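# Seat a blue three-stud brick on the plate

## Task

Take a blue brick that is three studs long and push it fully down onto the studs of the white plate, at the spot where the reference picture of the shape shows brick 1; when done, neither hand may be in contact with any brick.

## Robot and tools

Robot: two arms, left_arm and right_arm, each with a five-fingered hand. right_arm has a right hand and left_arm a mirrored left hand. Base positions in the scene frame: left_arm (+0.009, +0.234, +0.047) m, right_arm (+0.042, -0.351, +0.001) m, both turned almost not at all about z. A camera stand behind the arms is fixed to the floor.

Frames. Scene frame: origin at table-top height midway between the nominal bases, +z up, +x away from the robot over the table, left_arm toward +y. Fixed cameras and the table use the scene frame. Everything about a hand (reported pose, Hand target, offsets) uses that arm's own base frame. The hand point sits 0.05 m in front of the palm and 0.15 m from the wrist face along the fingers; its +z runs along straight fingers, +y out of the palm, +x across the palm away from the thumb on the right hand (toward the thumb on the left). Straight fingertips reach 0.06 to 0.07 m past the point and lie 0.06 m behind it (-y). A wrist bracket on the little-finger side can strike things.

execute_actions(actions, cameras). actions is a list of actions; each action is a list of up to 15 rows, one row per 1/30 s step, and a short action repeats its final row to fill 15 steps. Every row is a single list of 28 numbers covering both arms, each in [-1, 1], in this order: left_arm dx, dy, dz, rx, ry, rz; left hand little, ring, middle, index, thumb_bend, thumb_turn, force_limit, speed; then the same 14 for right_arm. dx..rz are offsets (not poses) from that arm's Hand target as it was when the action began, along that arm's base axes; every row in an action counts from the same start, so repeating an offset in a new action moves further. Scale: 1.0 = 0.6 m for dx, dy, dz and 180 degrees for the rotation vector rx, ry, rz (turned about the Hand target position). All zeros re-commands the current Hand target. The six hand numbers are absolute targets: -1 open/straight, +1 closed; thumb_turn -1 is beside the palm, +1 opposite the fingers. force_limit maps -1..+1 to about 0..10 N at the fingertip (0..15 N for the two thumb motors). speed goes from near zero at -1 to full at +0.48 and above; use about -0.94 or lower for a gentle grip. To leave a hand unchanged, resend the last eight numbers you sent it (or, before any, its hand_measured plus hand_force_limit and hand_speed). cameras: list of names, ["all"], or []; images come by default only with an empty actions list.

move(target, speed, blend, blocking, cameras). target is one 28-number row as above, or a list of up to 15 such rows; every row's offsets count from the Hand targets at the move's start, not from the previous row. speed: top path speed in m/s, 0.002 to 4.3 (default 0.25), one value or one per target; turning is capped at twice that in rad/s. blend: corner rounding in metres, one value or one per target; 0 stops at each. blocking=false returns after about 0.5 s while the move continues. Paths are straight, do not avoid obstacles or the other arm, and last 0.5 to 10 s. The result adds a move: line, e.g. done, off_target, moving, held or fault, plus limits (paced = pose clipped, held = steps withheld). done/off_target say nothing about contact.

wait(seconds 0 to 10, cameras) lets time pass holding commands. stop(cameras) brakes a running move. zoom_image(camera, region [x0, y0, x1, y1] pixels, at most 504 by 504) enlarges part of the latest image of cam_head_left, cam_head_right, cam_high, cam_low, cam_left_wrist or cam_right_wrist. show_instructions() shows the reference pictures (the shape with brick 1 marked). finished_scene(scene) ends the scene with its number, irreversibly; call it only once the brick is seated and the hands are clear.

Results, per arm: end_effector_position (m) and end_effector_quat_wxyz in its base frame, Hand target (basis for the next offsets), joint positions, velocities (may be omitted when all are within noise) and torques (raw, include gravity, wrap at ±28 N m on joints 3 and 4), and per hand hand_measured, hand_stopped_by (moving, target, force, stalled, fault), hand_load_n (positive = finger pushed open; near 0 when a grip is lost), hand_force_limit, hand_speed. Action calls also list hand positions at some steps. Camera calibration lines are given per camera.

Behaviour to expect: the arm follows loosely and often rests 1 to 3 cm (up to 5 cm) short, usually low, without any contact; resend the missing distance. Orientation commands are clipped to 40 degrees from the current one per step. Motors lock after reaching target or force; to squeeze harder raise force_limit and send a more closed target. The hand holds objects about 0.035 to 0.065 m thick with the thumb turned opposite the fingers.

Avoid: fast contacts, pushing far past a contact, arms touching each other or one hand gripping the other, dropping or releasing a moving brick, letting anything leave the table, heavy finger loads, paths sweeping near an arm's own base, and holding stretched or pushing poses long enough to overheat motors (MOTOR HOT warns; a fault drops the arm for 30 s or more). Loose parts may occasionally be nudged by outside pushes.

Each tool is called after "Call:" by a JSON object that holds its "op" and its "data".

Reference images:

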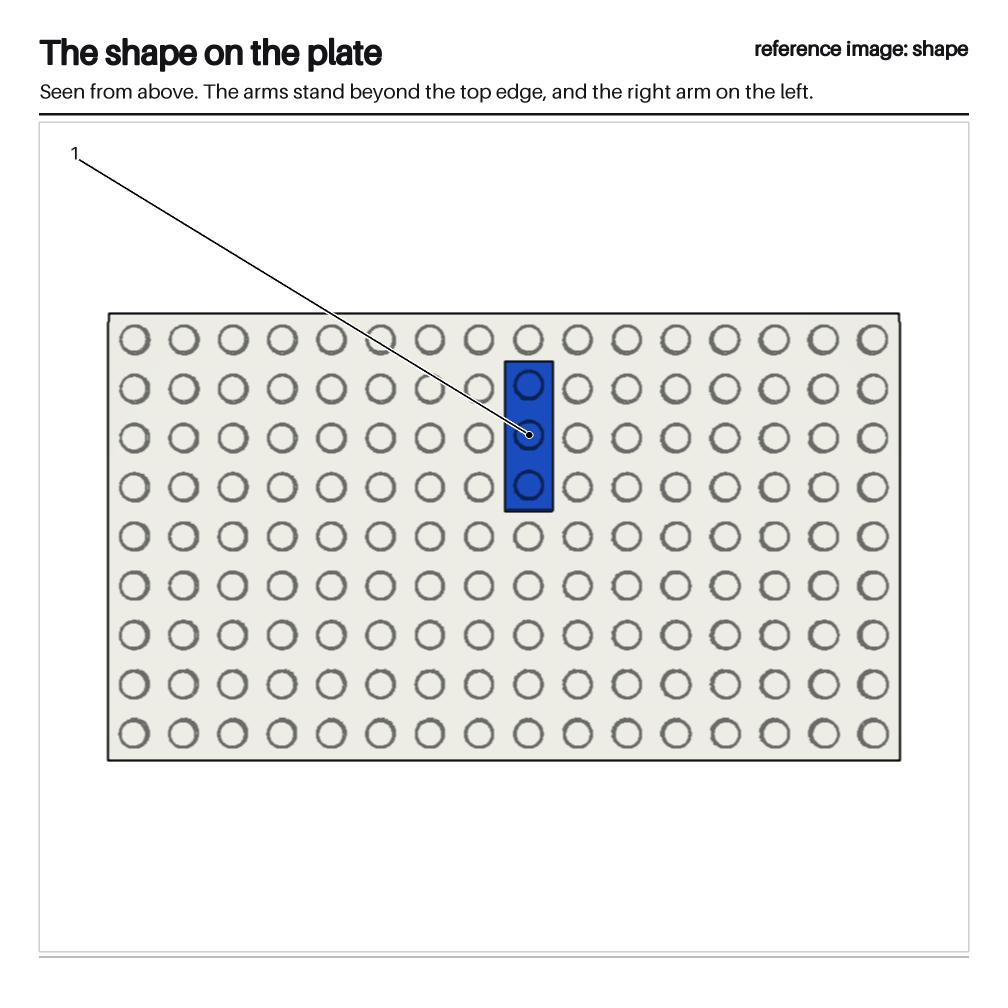

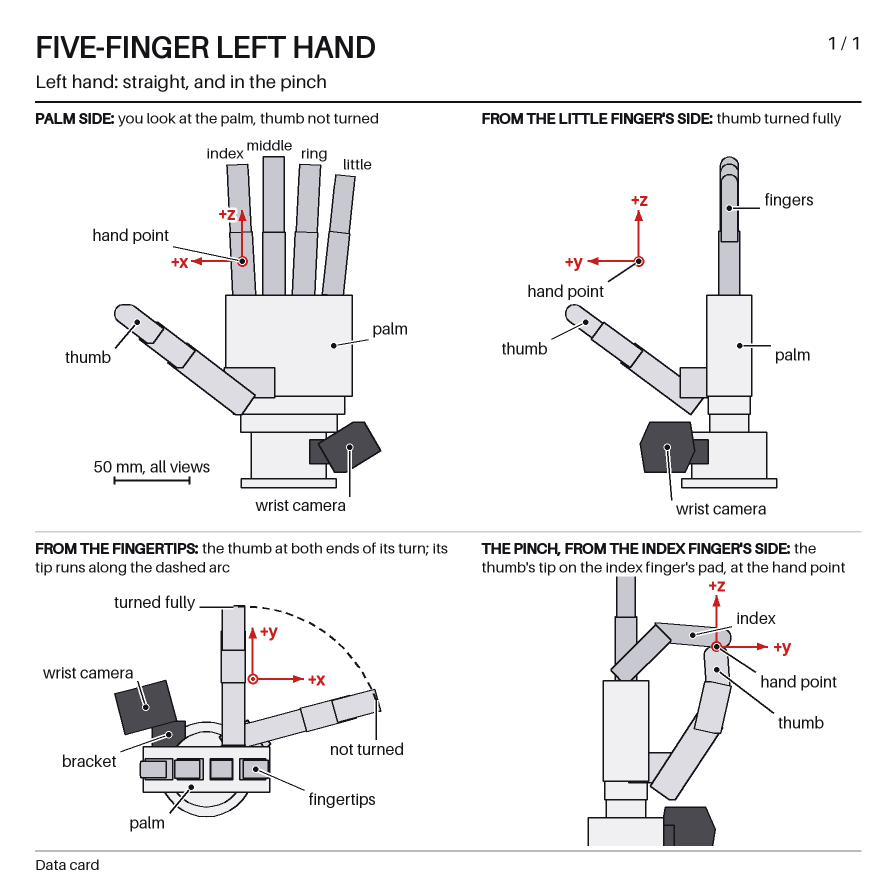

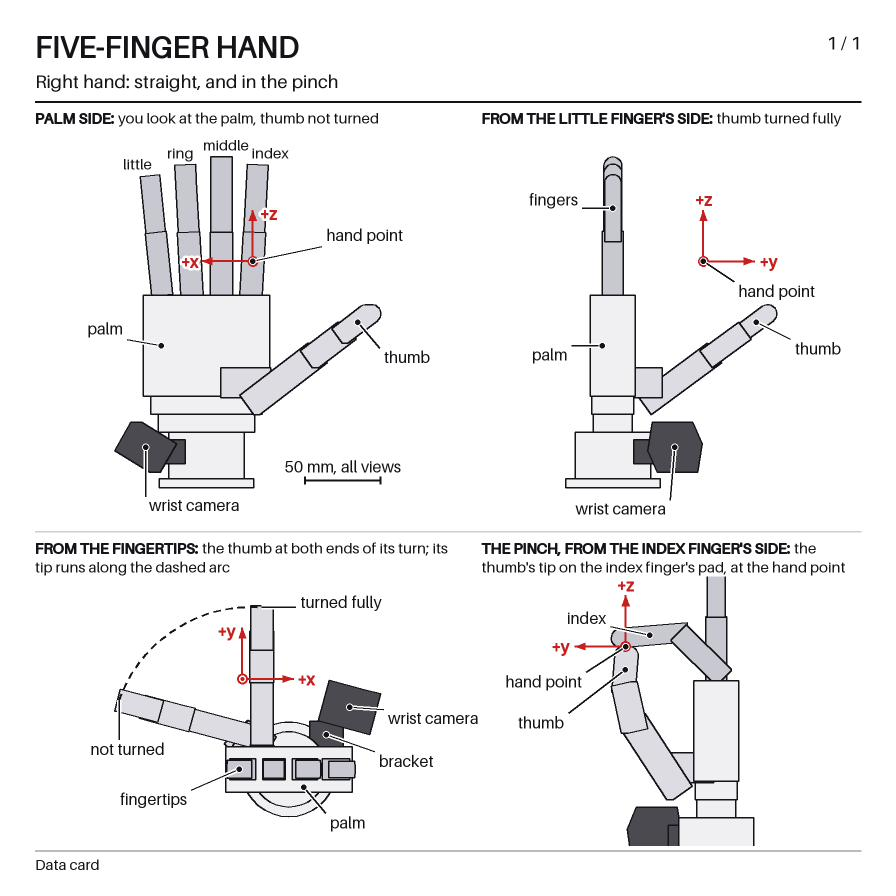

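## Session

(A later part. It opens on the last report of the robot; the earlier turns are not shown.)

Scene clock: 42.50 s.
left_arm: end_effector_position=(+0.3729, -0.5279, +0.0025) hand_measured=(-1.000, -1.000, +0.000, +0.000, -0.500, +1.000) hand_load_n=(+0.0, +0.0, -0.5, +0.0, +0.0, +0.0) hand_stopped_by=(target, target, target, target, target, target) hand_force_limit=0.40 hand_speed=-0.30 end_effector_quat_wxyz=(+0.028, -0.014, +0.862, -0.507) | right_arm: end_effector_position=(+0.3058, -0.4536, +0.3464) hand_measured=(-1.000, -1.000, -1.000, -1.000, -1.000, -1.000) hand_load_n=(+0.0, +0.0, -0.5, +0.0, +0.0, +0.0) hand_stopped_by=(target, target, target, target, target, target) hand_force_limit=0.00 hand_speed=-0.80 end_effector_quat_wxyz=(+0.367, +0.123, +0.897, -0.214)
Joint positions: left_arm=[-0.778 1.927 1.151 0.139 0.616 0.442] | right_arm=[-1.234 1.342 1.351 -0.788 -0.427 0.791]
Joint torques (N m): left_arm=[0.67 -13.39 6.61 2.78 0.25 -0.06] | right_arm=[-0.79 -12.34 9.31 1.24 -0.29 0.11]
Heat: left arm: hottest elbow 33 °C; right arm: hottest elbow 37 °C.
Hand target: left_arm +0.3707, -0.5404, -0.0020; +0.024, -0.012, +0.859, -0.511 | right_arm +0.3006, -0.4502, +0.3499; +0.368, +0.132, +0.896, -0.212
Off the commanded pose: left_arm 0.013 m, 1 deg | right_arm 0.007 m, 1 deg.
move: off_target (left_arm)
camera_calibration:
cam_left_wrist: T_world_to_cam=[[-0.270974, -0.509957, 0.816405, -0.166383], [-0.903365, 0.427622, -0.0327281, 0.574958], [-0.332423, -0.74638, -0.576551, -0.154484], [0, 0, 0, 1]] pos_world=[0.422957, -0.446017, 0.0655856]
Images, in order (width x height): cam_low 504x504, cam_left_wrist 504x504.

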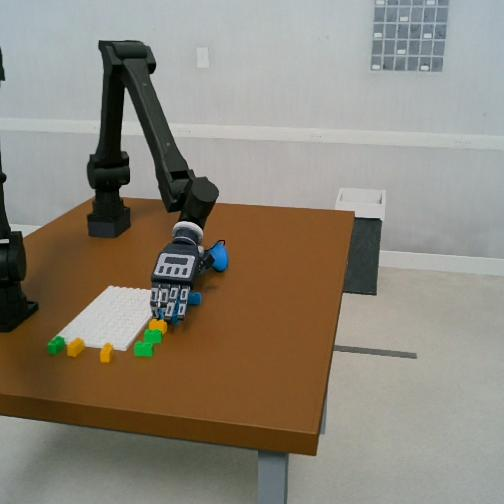

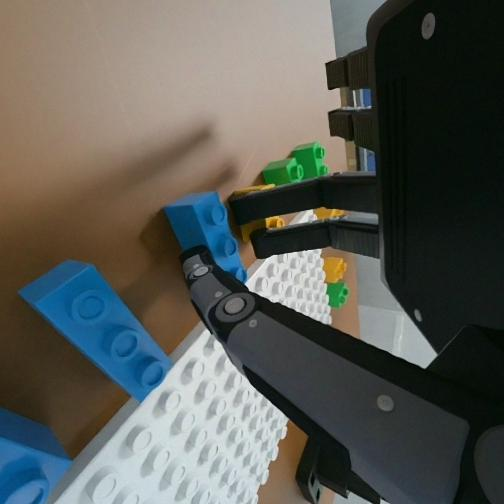

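Call:
{"op": "move", "data": {"target": [0, 0, 0, 0, 0, 0, -1, -1, 0.5, 0.5, 0, 1, 0.4, -0.92, 0, 0, 0, 0, 0, 0, -1, -1, -1, -1, -1, -1, 0, -0.8], "speed": 0.05, "cameras": ["cam_left_wrist"]}}

Call:
{"op": "zoom_image", "data": {"camera": "cam_left_wrist", "region": [110, 170, 290, 350]}}

Scene clock: 44.87 s.
left_arm: end_effector_position=(+0.3730, -0.5281, +0.0027) hand_measured=(-1.000, -1.000, +0.160, +0.266, -0.404, +1.000) hand_load_n=(+0.0, +0.0, +9.0, +6.5, +14.5, +0.0) hand_stopped_by=(target, target, force, force, force, target) hand_force_limit=0.40 hand_speed=-0.92 end_effector_quat_wxyz=(+0.028, -0.015, +0.861, -0.507) | right_arm: end_effector_position=(+0.3058, -0.4536, +0.3464) hand_measured=(-1.000, -1.000, -1.000, -1.000, -1.000, -1.000) hand_load_n=(+0.0, +0.0, +0.0, +0.0, +0.0, +0.0) hand_stopped_by=(target, target, target, target, target, target) hand_force_limit=0.00 hand_speed=-0.80 end_effector_quat_wxyz=(+0.367, +0.123, +0.897, -0.214)
Joint positions: left_arm=[-0.778 1.927 1.151 0.14 0.616 0.44] | right_arm=[-1.234 1.342 1.351 -0.788 -0.427 0.791]
Joint torques (N m): left_arm=[0.79 -13.16 6.64 2.65 0.26 -0.05] | right_arm=[-0.67 -12.1 9.25 1.21 -0.31 0.12]
Heat: left arm: hottest elbow 33 °C; right arm: hottest elbow 37 °C.
Hand target: left_arm +0.3707, -0.5404, -0.0019; +0.024, -0.012, +0.859, -0.511 | right_arm +0.3006, -0.4502, +0.3499; +0.368, +0.132, +0.896, -0.212
Off the commanded pose: left_arm 0.013 m, 1 deg | right_arm 0.007 m, 1 deg.
move: off_target (left_arm)
camera_calibration:
cam_left_wrist: T_world_to_cam=[[-0.270238, -0.509421, 0.816983, -0.166599], [-0.903671, 0.426979, -0.0326737, 0.574933], [-0.33219, -0.747114, -0.575735, -0.154946], [0, 0, 0, 1]] pos_world=[0.423057, -0.446116, 0.0656858]
Images, in order (width x height): cam_left_wrist 504x504.

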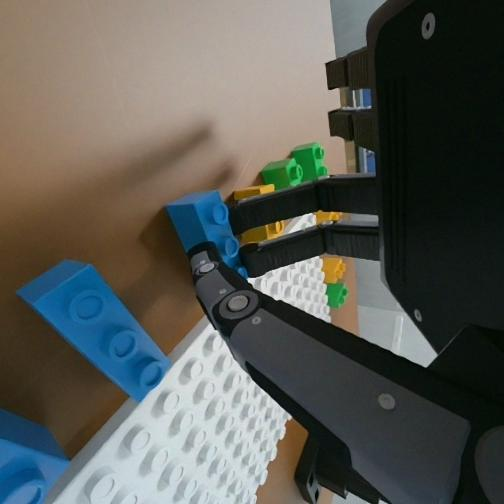

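Scaled by 2.800 from the camera's 504x504 image, which has a finer 720x720 frame.

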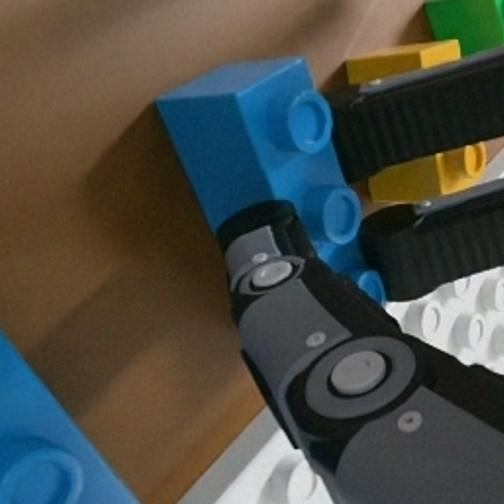

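Call:
{"op": "move", "data": {"target": [0, 0, 0.09, 0, 0, 0, -1, -1, 0.5, 0.5, 0, 1, 0.4, -0.92, 0, 0, 0, 0, 0, 0, -1, -1, -1, -1, -1, -1, 0, -0.8], "speed": 0.08, "cameras": ["cam_left_wrist", "cam_low"]}}

Call:
{"op": "zoom_image", "data": {"camera": "cam_left_wrist", "region": [110, 170, 290, 350]}}

Call:
{"op": "zoom_image", "data": {"camera": "cam_low", "region": [130, 240, 210, 320]}}

Scene clock: 47.23 s.
left_arm: end_effector_position=(+0.3685, -0.5238, +0.0310) hand_measured=(-1.000, -1.000, +0.160, +0.266, -0.404, +1.000) hand_load_n=(+0.0, +0.0, +9.5, +7.0, +15.0, -0.5) hand_stopped_by=(target, target, force, force, force, target) hand_force_limit=0.40 hand_speed=-0.92 end_effector_quat_wxyz=(+0.021, -0.019, +0.865, -0.501) | right_arm: end_effector_position=(+0.3058, -0.4536, +0.3464) hand_measured=(-1.000, -1.000, -1.000, -1.000, -1.000, -1.000) hand_load_n=(+0.0, +0.0, +0.0, +0.0, +0.0, +0.0) hand_stopped_by=(target, target, target, target, target, target) hand_force_limit=0.00 hand_speed=-0.80 end_effector_quat_wxyz=(+0.367, +0.123, +0.897, -0.214)
Joint positions: left_arm=[-0.778 1.866 1.161 0.048 0.616 0.439] | right_arm=[-1.234 1.342 1.351 -0.788 -0.427 0.791]
Joint torques (N m): left_arm=[0.73 -15.5 8.35 1.32 0.29 -0.04] | right_arm=[-0.56 -12.28 9.25 1.22 -0.29 0.09]
Heat: left arm: hottest elbow 33 °C; right arm: hottest elbow 37 °C.
Hand target: left_arm +0.3707, -0.5404, +0.0521; +0.024, -0.012, +0.859, -0.512 | right_arm +0.3006, -0.4502, +0.3499; +0.368, +0.132, +0.896, -0.212
Off the commanded pose: left_arm 0.027 m, 2 deg | right_arm 0.007 m, 1 deg.
move: off_target (left_arm)
camera_calibration:
cam_left_wrist: T_world_to_cam=[[-0.25661, -0.521537, 0.813726, -0.199926], [-0.904336, 0.426661, -0.0117265, 0.569304], [-0.341069, -0.738891, -0.58113, -0.129196], [0, 0, 0, 1]] pos_world=[0.419474, -0.44263, 0.0942814]
Images, in order (width x height): cam_low 504x504, cam_left_wrist 504x504.

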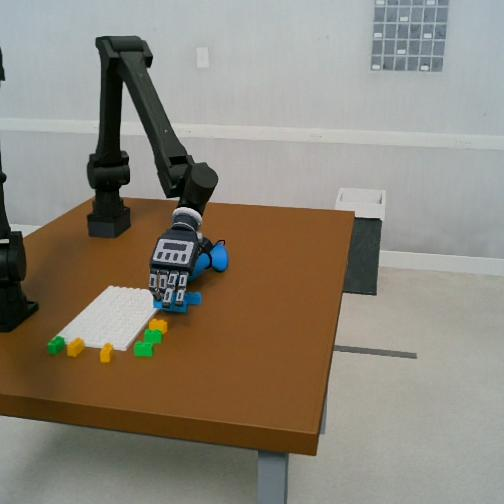

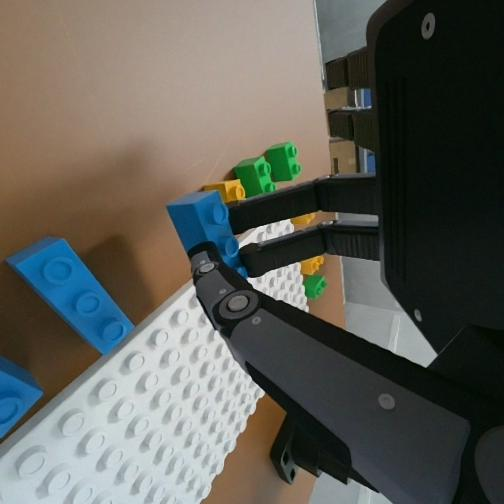

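Scaled by 2.800 from the camera's 504x504 image, which has a finer 720x720 frame.

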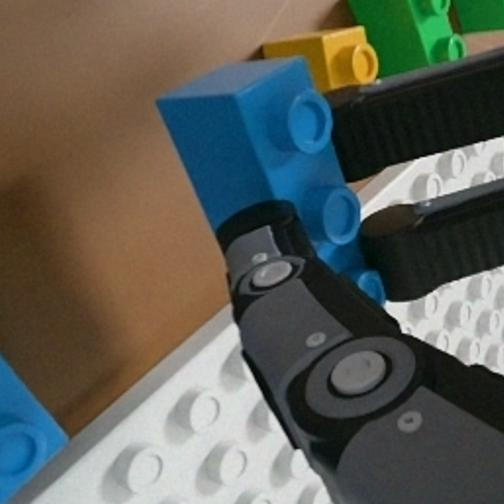

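Scaled by 6.300 from the camera's 504x504 image, which has a finer 720x720 frame.

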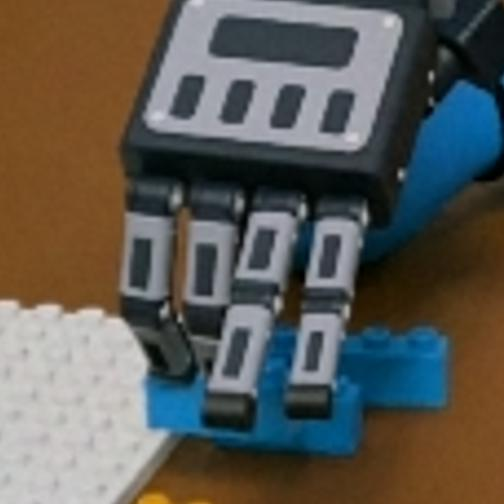

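Call:
{"op": "move", "data": {"target": [[0, 0, 0.055, -0.003, 0, 0, -1, -1, 0.5, 0.5, 0, 1, 0.4, -0.92, 0, 0, 0, 0, 0, 0, -1, -1, -1, -1, -1, -1, 0, -0.8],[-0.2277, 0.008, 0.0482, -0.003, 0, 0.003, -1, -1, 0.5, 0.5, 0, 1, 0.4, -0.92, 0, 0, 0, 0, 0, 0, -1, -1, -1, -1, -1, -1, 0, -0.8],[-0.2415, 0.0012, -0.0687, -0.003, 0, 0.003, -1, -1, 0.5, 0.5, 0, 1, 0.4, -0.92, 0, 0, 0, 0, 0, 0, -1, -1, -1, -1, -1, -1, 0, -0.8]], "speed": 0.12, "cameras": ["cam_left_wrist", "cam_head_right", "cam_head_left", "cam_low"]}}

Call:
{"op": "zoom_image", "data": {"camera": "cam_left_wrist", "region": [110, 150, 220, 260]}}

Call:
{"op": "zoom_image", "data": {"camera": "cam_head_right", "region": [320, 355, 470, 440]}}

Scene clock: 56.07 s.
left_arm: end_effector_position=(+0.2329, -0.5328, +0.0154) hand_measured=(-1.000, -1.000, +0.160, +0.266, -0.404, +1.000) hand_load_n=(+0.0, -0.5, +9.5, +7.0, +15.0, +0.0) hand_stopped_by=(target, target, force, force, force, target) hand_force_limit=0.40 hand_speed=-0.92 end_effector_quat_wxyz=(+0.032, -0.016, +0.858, -0.513) | right_arm: end_effector_position=(+0.3058, -0.4536, +0.3464) hand_measured=(-1.000, -1.000, -1.000, -1.000, -1.000, -1.000) hand_load_n=(+0.0, +0.5, +0.0, +0.0, +0.0, +0.0) hand_stopped_by=(target, target, target, target, target, target) hand_force_limit=0.00 hand_speed=-0.80 end_effector_quat_wxyz=(+0.367, +0.123, +0.897, -0.214)
Joint positions: left_arm=[-0.999 1.741 0.869 0.326 0.429 0.29] | right_arm=[-1.234 1.342 1.351 -0.788 -0.427 0.791]
Joint torques (N m): left_arm=[0.44 -10.93 5.18 2.81 -0.05 -0.07] | right_arm=[-0.62 -12.16 9.25 1.22 -0.3 0.1]
Heat: left arm: hottest elbow 34 °C; right arm: hottest elbow 37 °C.
Hand target: left_arm +0.2259, -0.5397, +0.0109; +0.026, -0.016, +0.856, -0.515 | right_arm +0.3006, -0.4502, +0.3499; +0.368, +0.132, +0.896, -0.212
Off the commanded pose: left_arm 0.011 m, 1 deg | right_arm 0.007 m, 1 deg.
move: off_target (left_arm)
camera_calibration:
cam_left_wrist: T_world_to_cam=[[-0.270932, -0.500263, 0.822394, -0.212279], [-0.906352, 0.420341, -0.0428971, 0.447992], [-0.324226, -0.757001, -0.567298, -0.205016], [0, 0, 0, 1]] pos_world=[0.282054, -0.449702, 0.0774888]
Images, in order (width x height): cam_head_left 504x504, cam_head_right 504x504, cam_low 504x504, cam_left_wrist 504x504.

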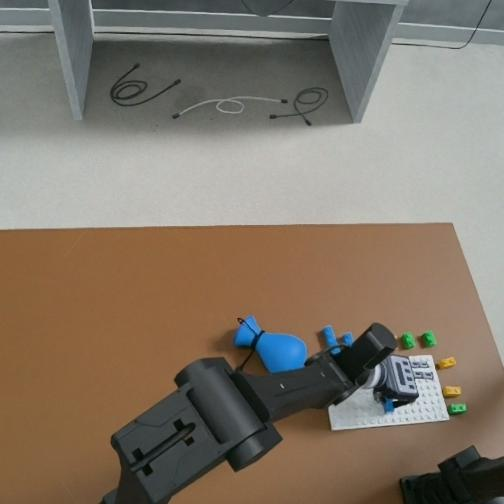

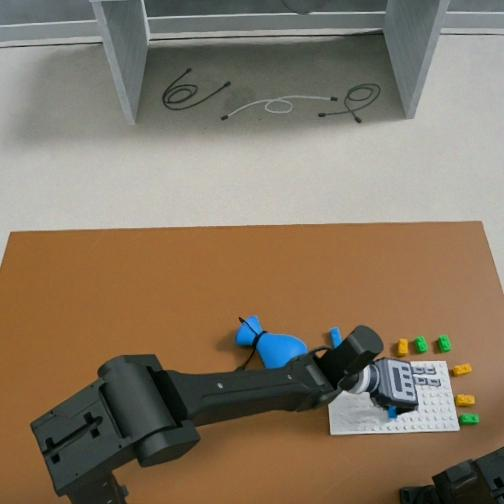

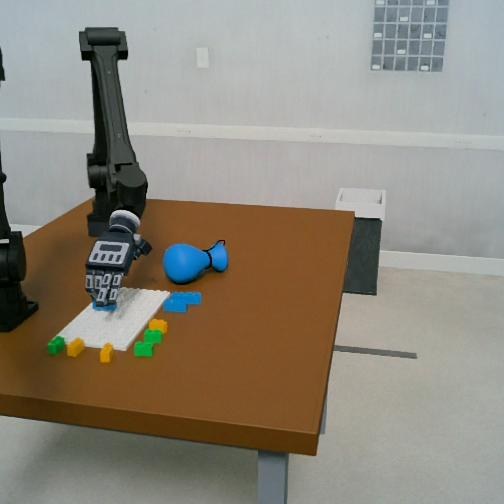

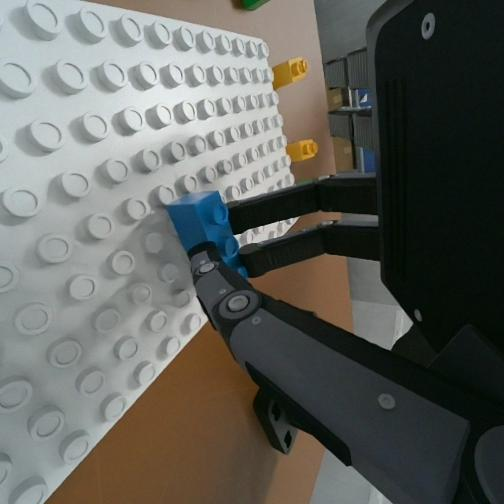

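Scaled by 4.582 from the camera's 504x504 image, which has a finer 720x720 frame.

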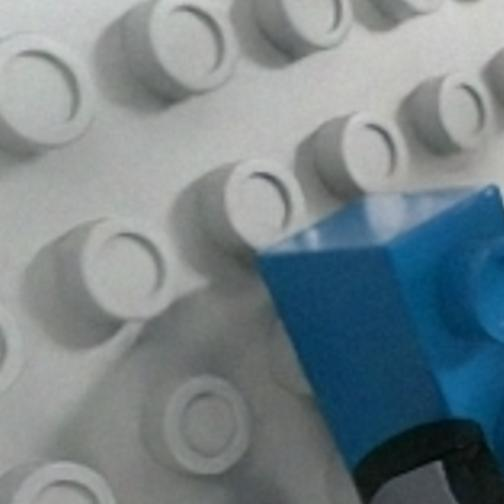

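Scaled by 3.360 from the camera's 504x504 image, which has a finer 720x720 frame.

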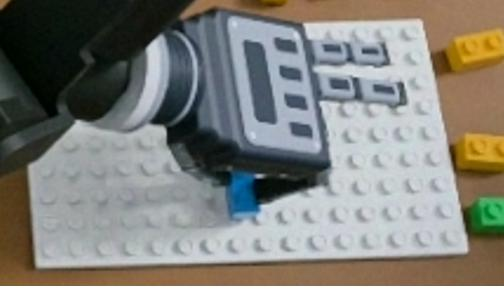

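Call:
{"op": "zoom_image", "data": {"camera": "cam_head_right", "region": [325, 390, 415, 440]}}

Call:
{"op": "zoom_image", "data": {"camera": "cam_head_right", "region": [380, 400, 420, 440]}}

Scaled by 5.600 from the camera's 504x504 image, which has a finer 720x720 frame.

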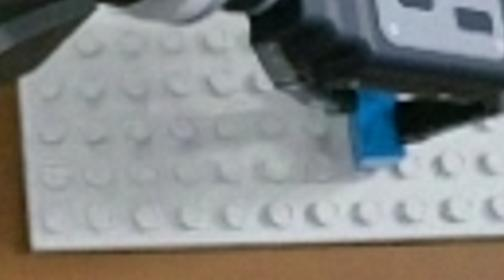

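Scaled by 12.600 from the camera's 504x504 image, which has a finer 720x720 frame.

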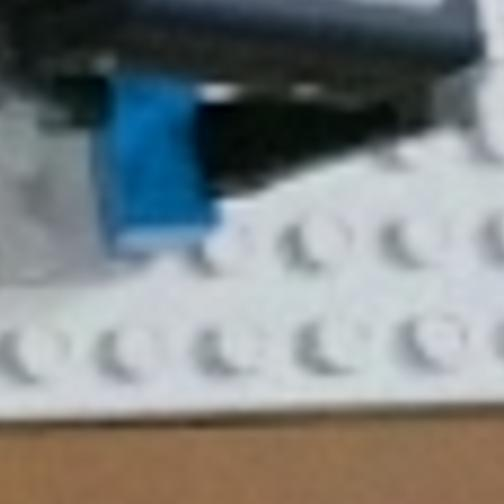

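Call:
{"op": "zoom_image", "data": {"camera": "cam_head_left", "region": [370, 390, 410, 430]}}

Call:
{"op": "zoom_image", "data": {"camera": "cam_head_left", "region": [322, 380, 412, 440]}}

Call:
{"op": "zoom_image", "data": {"camera": "cam_low", "region": [70, 270, 150, 350]}}

Scaled by 12.600 from the camera's 504x504 image, which has a finer 720x720 frame.

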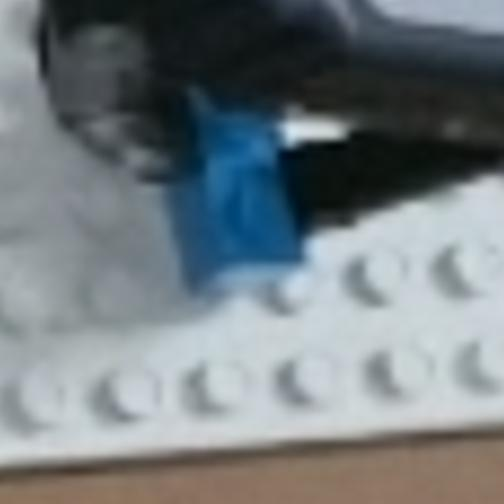

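Scaled by 5.600 from the camera's 504x504 image, which has a finer 720x720 frame.

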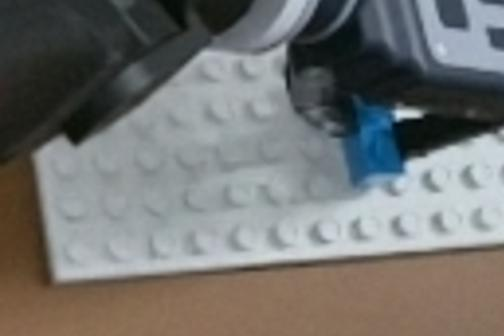

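Scaled by 6.300 from the camera's 504x504 image, which has a finer 720x720 frame.

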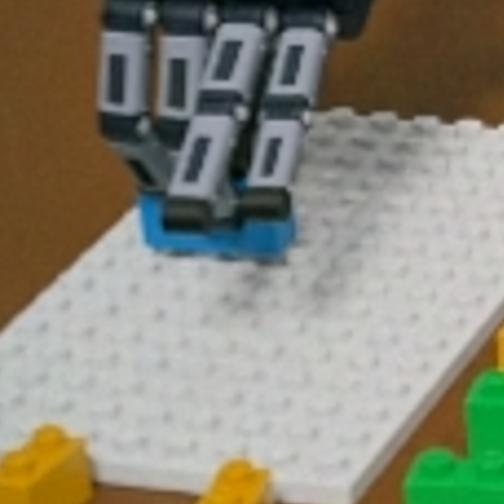

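Call:
{"op": "move", "data": {"target": [[0.03, 0.005, 0.11, 0, 0, 0, -1, -1, 0.5, 0.5, 0, 1, 0.4, -0.92, 0, 0, 0, 0, 0, 0, -1, -1, -1, -1, -1, -1, 0, -0.8],[0.232, 0.004, 0.1237, 0, 0, 0, -1, -1, 0.5, 0.5, 0, 1, 0.4, -0.92, 0, 0, 0, 0, 0, 0, -1, -1, -1, -1, -1, -1, 0, -0.8],[0.0045, 0.0121, 0.1169, 0, 0, 0, -1, -1, 0.5, 0.5, 0, 1, 0.4, -0.92, 0, 0, 0, 0, 0, 0, -1, -1, -1, -1, -1, -1, 0, -0.8],[-0.0093, 0.0053, -0.0033, 0, 0, 0, -1, -1, 0.5, 0.5, 0, 1, 0.4, -0.92, 0, 0, 0, 0, 0, 0, -1, -1, -1, -1, -1, -1, 0, -0.8]], "speed": 0.13, "blend": [0.03, 0.0, 0.0, 0.0], "cameras": ["cam_left_wrist", "cam_head_right", "cam_head_left", "cam_low"]}}

Call:
{"op": "zoom_image", "data": {"camera": "cam_left_wrist", "region": [110, 150, 220, 260]}}

Call:
{"op": "zoom_image", "data": {"camera": "cam_head_right", "region": [370, 400, 410, 440]}}

Call:
{"op": "zoom_image", "data": {"camera": "cam_head_left", "region": [365, 390, 405, 430]}}

Scene clock: 69.57 s.
left_arm: end_effector_position=(+0.2280, -0.5298, +0.0152) hand_measured=(-1.000, -1.000, +0.160, +0.266, -0.404, +1.000) hand_load_n=(+0.0, +0.0, +9.5, +7.0, +14.5, -0.5) hand_stopped_by=(target, target, force, force, force, target) hand_force_limit=0.40 hand_speed=-0.92 end_effector_quat_wxyz=(+0.033, -0.016, +0.857, -0.514) | right_arm: end_effector_position=(+0.3058, -0.4536, +0.3464) hand_measured=(-1.000, -1.000, -1.000, -1.000, -1.000, -1.000) hand_load_n=(+0.0, +0.0, +0.0, -0.5, -0.5, +0.0) hand_stopped_by=(target, target, target, target, target, target) hand_force_limit=0.00 hand_speed=-0.80 end_effector_quat_wxyz=(+0.367, +0.123, +0.897, -0.214)
Joint positions: left_arm=[-1.005 1.732 0.851 0.34 0.423 0.286] | right_arm=[-1.234 1.342 1.351 -0.788 -0.427 0.791]
Joint torques (N m): left_arm=[0.03 -10.23 5.3 2.93 -0.05 -0.07] | right_arm=[-0.62 -12.22 9.24 1.25 -0.31 0.12]
Heat: left arm: hottest elbow 34 °C; right arm: hottest elbow 37 °C.
Hand target: left_arm +0.2205, -0.5365, +0.0090; +0.026, -0.016, +0.856, -0.516 | right_arm +0.3006, -0.4502, +0.3499; +0.368, +0.132, +0.896, -0.212
Off the commanded pose: left_arm 0.012 m, 1 deg | right_arm 0.007 m, 1 deg.
move: off_target (left_arm)
camera_calibration:
cam_left_wrist: T_world_to_cam=[[-0.271895, -0.498174, 0.823344, -0.210554], [-0.906683, 0.419331, -0.0456953, 0.44182], [-0.32249, -0.758936, -0.565699, -0.205865], [0, 0, 0, 1]] pos_world=[0.276952, -0.446399, 0.0770895]
Images, in order (width x height): cam_head_left 504x504, cam_head_right 504x504, cam_low 504x504, cam_left_wrist 504x504.

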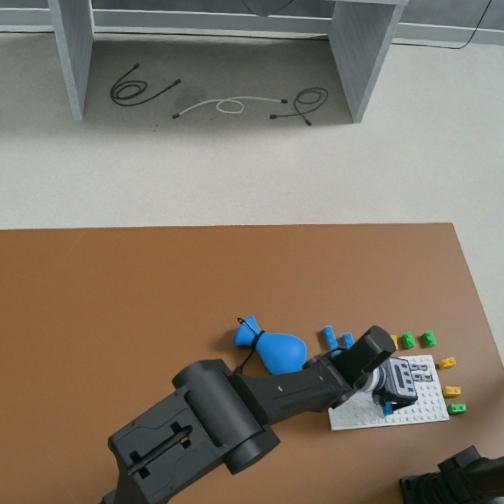

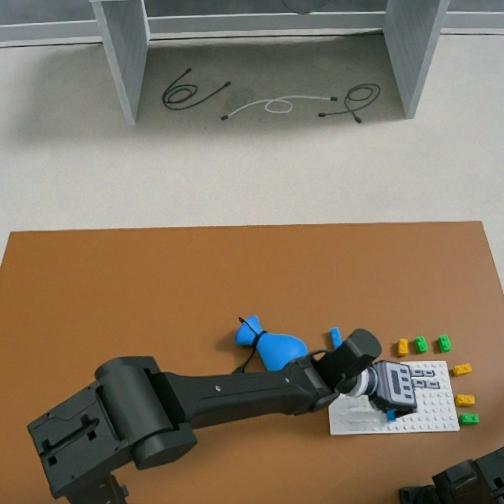

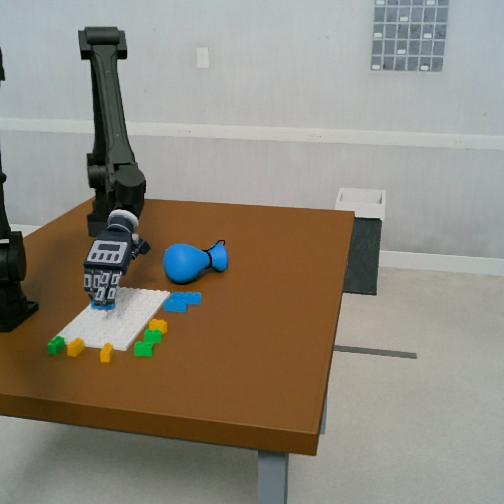

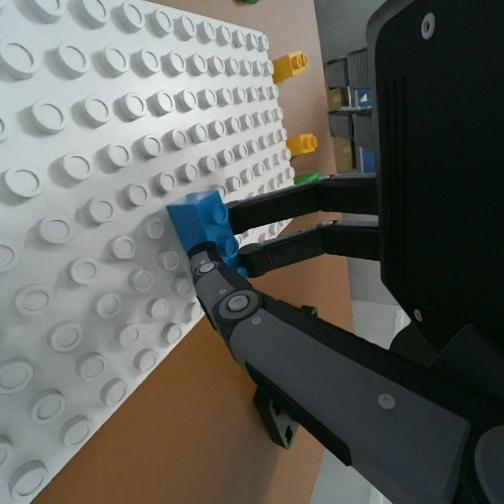

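Scaled by 4.582 from the camera's 504x504 image, which has a finer 720x720 frame.

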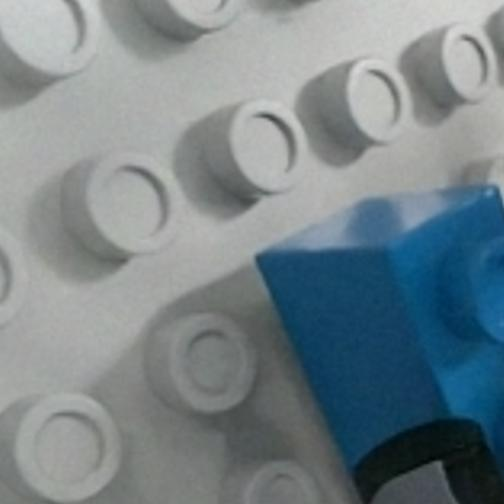

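Scaled by 12.600 from the camera's 504x504 image, which has a finer 720x720 frame.

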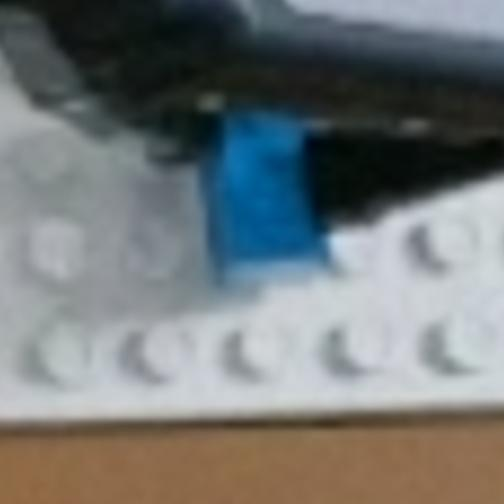

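Scaled by 12.600 from the camera's 504x504 image, which has a finer 720x720 frame.

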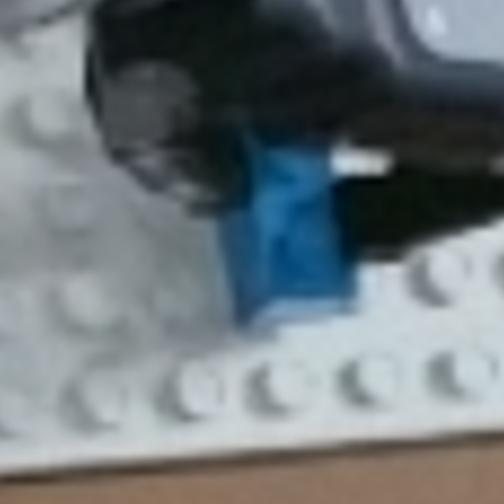

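Call:
{"op": "move", "data": {"target": [0, 0, -0.009, 0.0037, 0, 0, -1, -1, 0.5, 0.5, 0, 1, 0.4, -0.92, 0, 0, 0, 0, 0, 0, -1, -1, -1, -1, -1, -1, 0, -0.8], "speed": 0.05, "cameras": ["cam_left_wrist", "cam_low"]}}

Call:
{"op": "zoom_image", "data": {"camera": "cam_left_wrist", "region": [110, 150, 220, 260]}}

Call:
{"op": "zoom_image", "data": {"camera": "cam_low", "region": [70, 270, 150, 350]}}

Scene clock: 73.23 s.
left_arm: end_effector_position=(+0.2276, -0.5295, +0.0122) hand_measured=(-1.000, -1.000, +0.160, +0.266, -0.404, +1.000) hand_load_n=(+0.0, +0.0, +9.0, +6.5, +15.0, +0.0) hand_stopped_by=(target, target, force, force, force, target) hand_force_limit=0.40 hand_speed=-0.92 end_effector_quat_wxyz=(+0.033, -0.017, +0.858, -0.512) | right_arm: end_effector_position=(+0.3058, -0.4536, +0.3464) hand_measured=(-1.000, -1.000, -1.000, -1.000, -1.000, -1.000) hand_load_n=(+0.0, +0.0, +0.0, +0.0, +0.0, +0.0) hand_stopped_by=(target, target, target, target, target, target) hand_force_limit=0.00 hand_speed=-0.80 end_effector_quat_wxyz=(+0.367, +0.123, +0.897, -0.214)
Joint positions: left_arm=[-1.006 1.737 0.851 0.34 0.419 0.286] | right_arm=[-1.234 1.342 1.351 -0.788 -0.427 0.791]
Joint torques (N m): left_arm=[-0.26 -9.82 5.55 2.55 -0.04 -0.04] | right_arm=[-0.62 -12.22 9.29 1.18 -0.29 0.1]
Heat: left arm: hottest elbow 35 °C; right arm: hottest elbow 37 °C.
Hand target: left_arm +0.2203, -0.5365, +0.0036; +0.026, -0.016, +0.859, -0.511 | right_arm +0.3006, -0.4502, +0.3499; +0.368, +0.132, +0.896, -0.212
Off the commanded pose: left_arm 0.013 m, 1 deg | right_arm 0.007 m, 1 deg.
move: off_target (left_arm)
camera_calibration:
cam_left_wrist: T_world_to_cam=[[-0.270253, -0.503107, 0.820882, -0.211105], [-0.907585, 0.41768, -0.0428072, 0.440552], [-0.32133, -0.756589, -0.569491, -0.206435], [0, 0, 0, 1]] pos_world=[0.276454, -0.446405, 0.0745884]
Images, in order (width x height): cam_low 504x504, cam_left_wrist 504x504.

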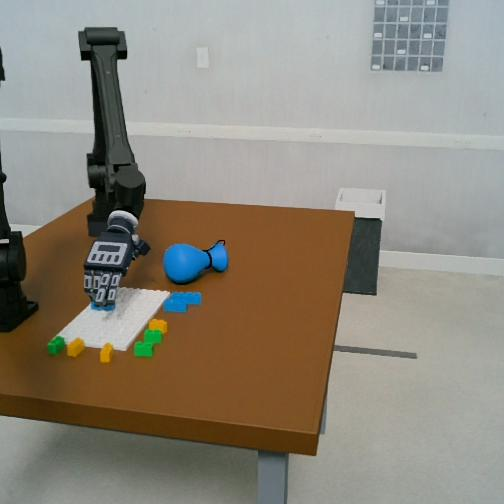

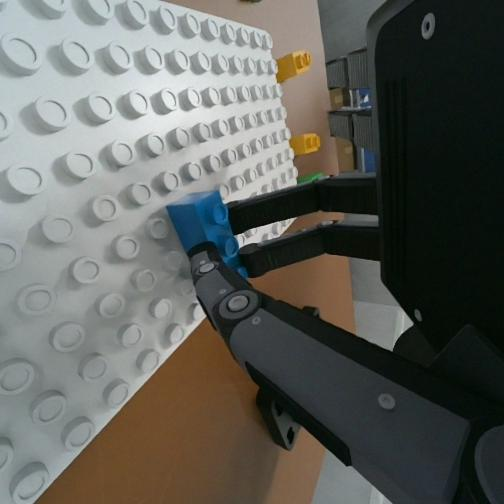

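Scaled by 4.582 from the camera's 504x504 image, which has a finer 720x720 frame.

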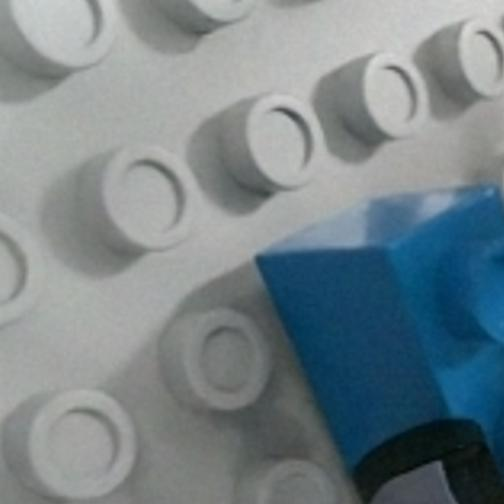

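Scaled by 6.300 from the camera's 504x504 image, which has a finer 720x720 frame.

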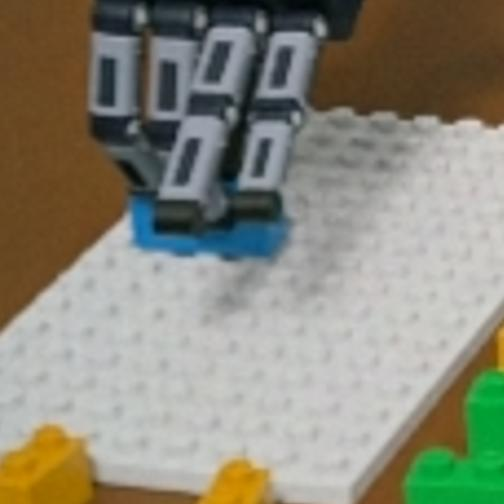

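Call:
{"op": "move", "data": {"target": [[0.035, 0.0, 0.12, -0.0037, 0, 0, -1, -1, 0.5, 0.5, 0, 1, 0.4, -0.92, 0, 0, 0, 0, 0, 0, -1, -1, -1, -1, -1, -1, 0, -0.8],[0.243, -0.0027, 0.1358, -0.0037, 0, 0, -1, -1, 0.5, 0.5, 0, 1, 0.4, -0.92, 0, 0, 0, 0, 0, 0, -1, -1, -1, -1, -1, -1, 0, -0.8],[0.0155, 0.0055, 0.129, -0.0037, 0, 0, -1, -1, 0.5, 0.5, 0, 1, 0.4, -0.92, 0, 0, 0, 0, 0, 0, -1, -1, -1, -1, -1, -1, 0, -0.8],[0.002, -0.0013, 0.009, -0.0037, 0, 0, -1, -1, 0.5, 0.5, 0, 1, 0.4, -0.92, 0, 0, 0, 0, 0, 0, -1, -1, -1, -1, -1, -1, 0, -0.8]], "speed": 0.13, "blend": [0.03, 0.0, 0.0, 0.0], "cameras": []}}

Call:
{"op": "move", "data": {"target": [0, 0, -0.013, 0.0053, 0, 0, -1, -1, 0.5, 0.5, 0, 1, 0.4, -0.92, 0, 0, 0, 0, 0, 0, -1, -1, -1, -1, -1, -1, 0, -0.8], "speed": 0.05, "cameras": ["cam_left_wrist", "cam_low", "cam_head_left"]}}

Call:
{"op": "zoom_image", "data": {"camera": "cam_left_wrist", "region": [110, 150, 220, 260]}}

Call:
{"op": "zoom_image", "data": {"camera": "cam_low", "region": [70, 270, 150, 350]}}

Scene clock: 81.63 s.
left_arm: end_effector_position=(+0.2288, -0.5305, +0.0150) hand_measured=(-1.000, -1.000, +0.160, +0.266, -0.404, +1.000) hand_load_n=(+0.0, +0.0, +9.0, +7.0, +14.5, +0.0) hand_stopped_by=(target, target, force, force, force, target) hand_force_limit=0.40 hand_speed=-0.92 end_effector_quat_wxyz=(+0.032, -0.016, +0.857, -0.514) | right_arm: end_effector_position=(+0.3058, -0.4536, +0.3464) hand_measured=(-1.000, -1.000, -1.000, -1.000, -1.000, -1.000) hand_load_n=(+0.0, -0.5, +0.0, +0.0, +0.0, +0.0) hand_stopped_by=(target, target, target, target, target, target) hand_force_limit=0.00 hand_speed=-0.80 end_effector_quat_wxyz=(+0.367, +0.123, +0.897, -0.214)
Joint positions: left_arm=[-1.004 1.734 0.854 0.338 0.424 0.286] | right_arm=[-1.234 1.342 1.351 -0.788 -0.427 0.791]
Joint torques (N m): left_arm=[0.62 -10.75 5.18 2.74 -0.01 -0.06] | right_arm=[-0.62 -12.16 9.31 1.26 -0.31 0.12]
Heat: left arm: hottest elbow 35 °C; right arm: hottest elbow 38 °C.
Hand target: left_arm +0.2215, -0.5372, +0.0089; +0.026, -0.017, +0.856, -0.515 | right_arm +0.3006, -0.4502, +0.3499; +0.368, +0.132, +0.896, -0.212
Off the commanded pose: left_arm 0.012 m, 1 deg | right_arm 0.007 m, 1 deg.
move: off_target (left_arm)
No camera images: "cameras" was empty.

Scene clock: 82.33 s.
left_arm: end_effector_position=(+0.2290, -0.5301, +0.0125) hand_measured=(-1.000, -1.000, +0.160, +0.266, -0.404, +1.000) hand_load_n=(+0.0, +0.0, +9.5, +6.5, +14.5, -0.5) hand_stopped_by=(target, target, force, force, force, target) hand_force_limit=0.40 hand_speed=-0.92 end_effector_quat_wxyz=(+0.033, -0.018, +0.858, -0.512) | right_arm: end_effector_position=(+0.3058, -0.4536, +0.3464) hand_measured=(-1.000, -1.000, -1.000, -1.000, -1.000, -1.000) hand_load_n=(+0.0, +0.0, +0.0, +0.0, +0.0, +0.0) hand_stopped_by=(target, target, target, target, target, target) hand_force_limit=0.00 hand_speed=-0.80 end_effector_quat_wxyz=(+0.367, +0.123, +0.897, -0.214)
Joint positions: left_arm=[-1.005 1.738 0.854 0.338 0.419 0.286] | right_arm=[-1.234 1.342 1.351 -0.788 -0.427 0.791]
Joint torques (N m): left_arm=[0.32 -9.88 5.71 2.7 -0.13 -0.01] | right_arm=[-0.56 -12.22 9.31 1.22 -0.31 0.11]
Heat: left arm: hottest elbow 35 °C; right arm: hottest elbow 38 °C.
Hand target: left_arm +0.2214, -0.5372, +0.0011; +0.026, -0.016, +0.861, -0.508 | right_arm +0.3006, -0.4502, +0.3499; +0.368, +0.132, +0.896, -0.212
Off the commanded pose: left_arm 0.015 m, 1 deg | right_arm 0.007 m, 1 deg.
move: off_target (left_arm)
camera_calibration:
cam_left_wrist: T_world_to_cam=[[-0.269811, -0.503354, 0.820875, -0.211484], [-0.908007, 0.416752, -0.0429015, 0.441663], [-0.320507, -0.756936, -0.569494, -0.206608], [0, 0, 0, 1]] pos_world=[0.277754, -0.446904, 0.0748884]
Images, in order (width x height): cam_head_left 504x504, cam_low 504x504, cam_left_wrist 504x504.

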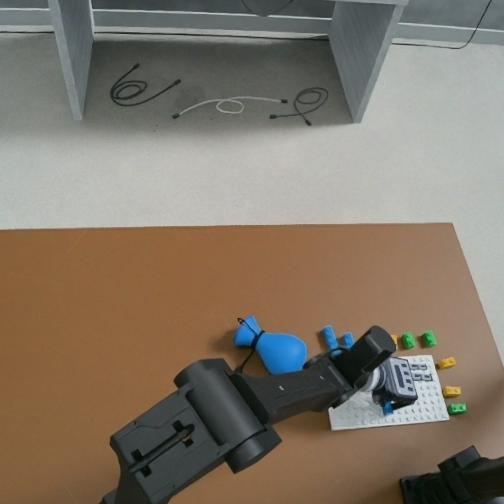

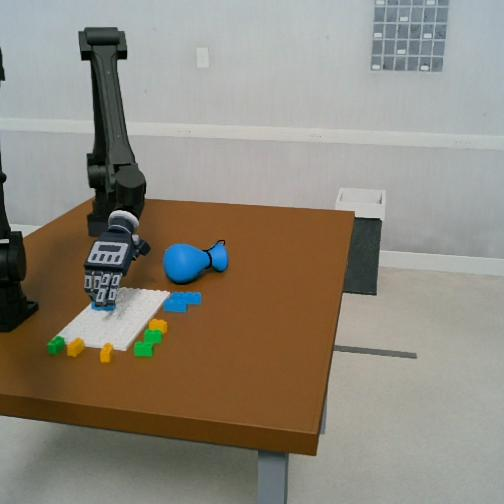

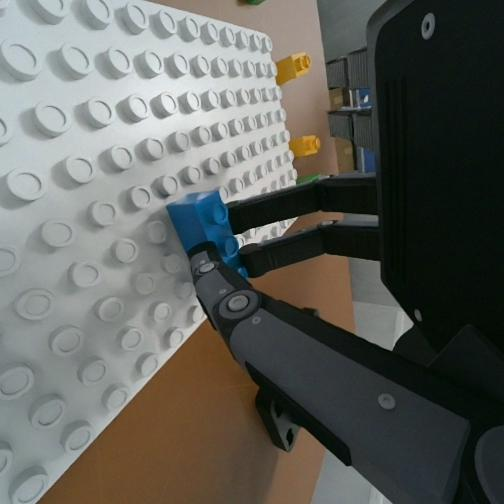

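Scaled by 4.582 from the camera's 504x504 image, which has a finer 720x720 frame.

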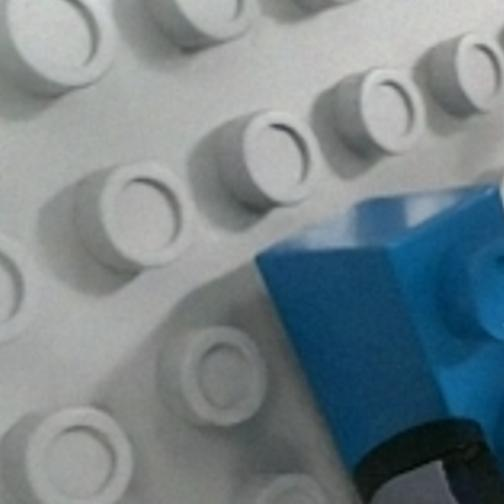

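Scaled by 6.300 from the camera's 504x504 image, which has a finer 720x720 frame.

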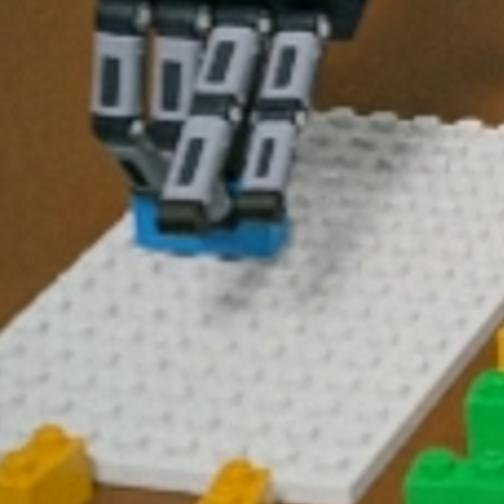

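Call:
{"op": "move", "data": {"target": [0,0.008,-0.016,0.006,0,0,-1,-1,0.5,0.5,0,1,0.4,-0.92,0,0,0,0,0,0,-1,-1,-1,-1,-1,-1,0,-0.8], "speed": 0.05, "cameras": ["cam_left_wrist"]}}

Call:
{"op": "zoom_image", "data": {"camera": "cam_left_wrist", "region": [110, 150, 220, 260]}}

Scene clock: 87.97 s.
left_arm: end_effector_position=(+0.2292, -0.5299, +0.0116) hand_measured=(-1.000, -1.000, +0.160, +0.266, -0.404, +1.000) hand_load_n=(+0.0, +0.0, +9.5, +6.0, +14.5, -1.0) hand_stopped_by=(target, target, force, force, force, target) hand_force_limit=0.40 hand_speed=-0.92 end_effector_quat_wxyz=(+0.033, -0.018, +0.859, -0.511) | right_arm: end_effector_position=(+0.3058, -0.4536, +0.3464) hand_measured=(-1.000, -1.000, -1.000, -1.000, -1.000, -1.000) hand_load_n=(+0.0, +0.0, -0.5, +0.0, +0.0, +0.0) hand_stopped_by=(target, target, target, target, target, target) hand_force_limit=0.00 hand_speed=-0.80 end_effector_quat_wxyz=(+0.367, +0.123, +0.897, -0.214)
Joint positions: left_arm=[-1.005 1.74 0.854 0.338 0.418 0.286] | right_arm=[-1.234 1.342 1.351 -0.788 -0.427 0.791]
Joint torques (N m): left_arm=[0.5 -9.05 5.12 2.44 -0.13 0.07] | right_arm=[-0.62 -12.28 9.24 1.24 -0.29 0.11]
Heat: left arm: hottest elbow 35 °C; right arm: hottest elbow 38 °C.
Hand target: left_arm +0.2214, -0.5324, -0.0085; +0.026, -0.016, +0.865, -0.500 | right_arm +0.3006, -0.4502, +0.3499; +0.368, +0.132, +0.896, -0.212
Off the commanded pose: left_arm 0.022 m, 2 deg | right_arm 0.007 m, 1 deg.
move: off_target (left_arm)
camera_calibration:
cam_left_wrist: T_world_to_cam=[[-0.269026, -0.505095, 0.820063, -0.211686], [-0.908577, 0.415592, -0.0420915, 0.441259], [-0.319551, -0.756414, -0.570723, -0.206898], [0, 0, 0, 1]] pos_world=[0.277854, -0.446806, 0.0740881]
Images, in order (width x height): cam_left_wrist 504x504.

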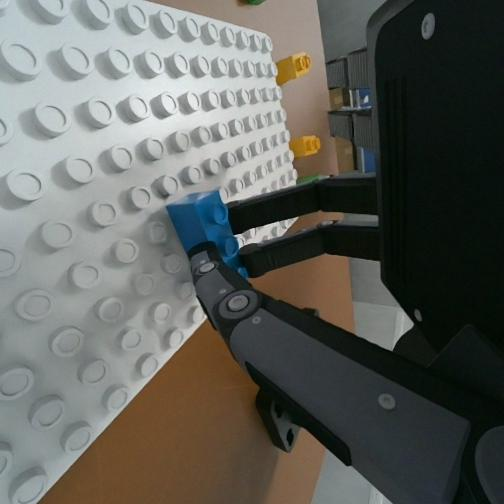

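Scaled by 4.582 from the camera's 504x504 image, which has a finer 720x720 frame.

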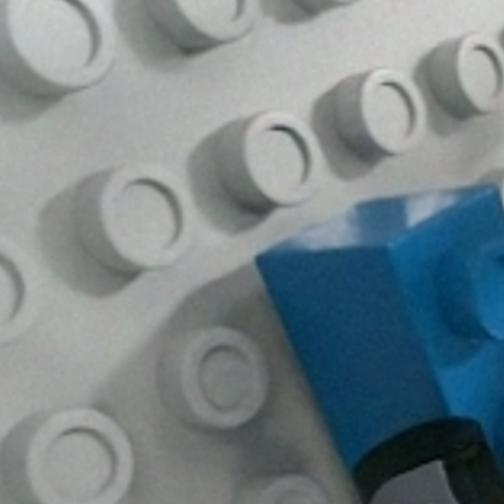

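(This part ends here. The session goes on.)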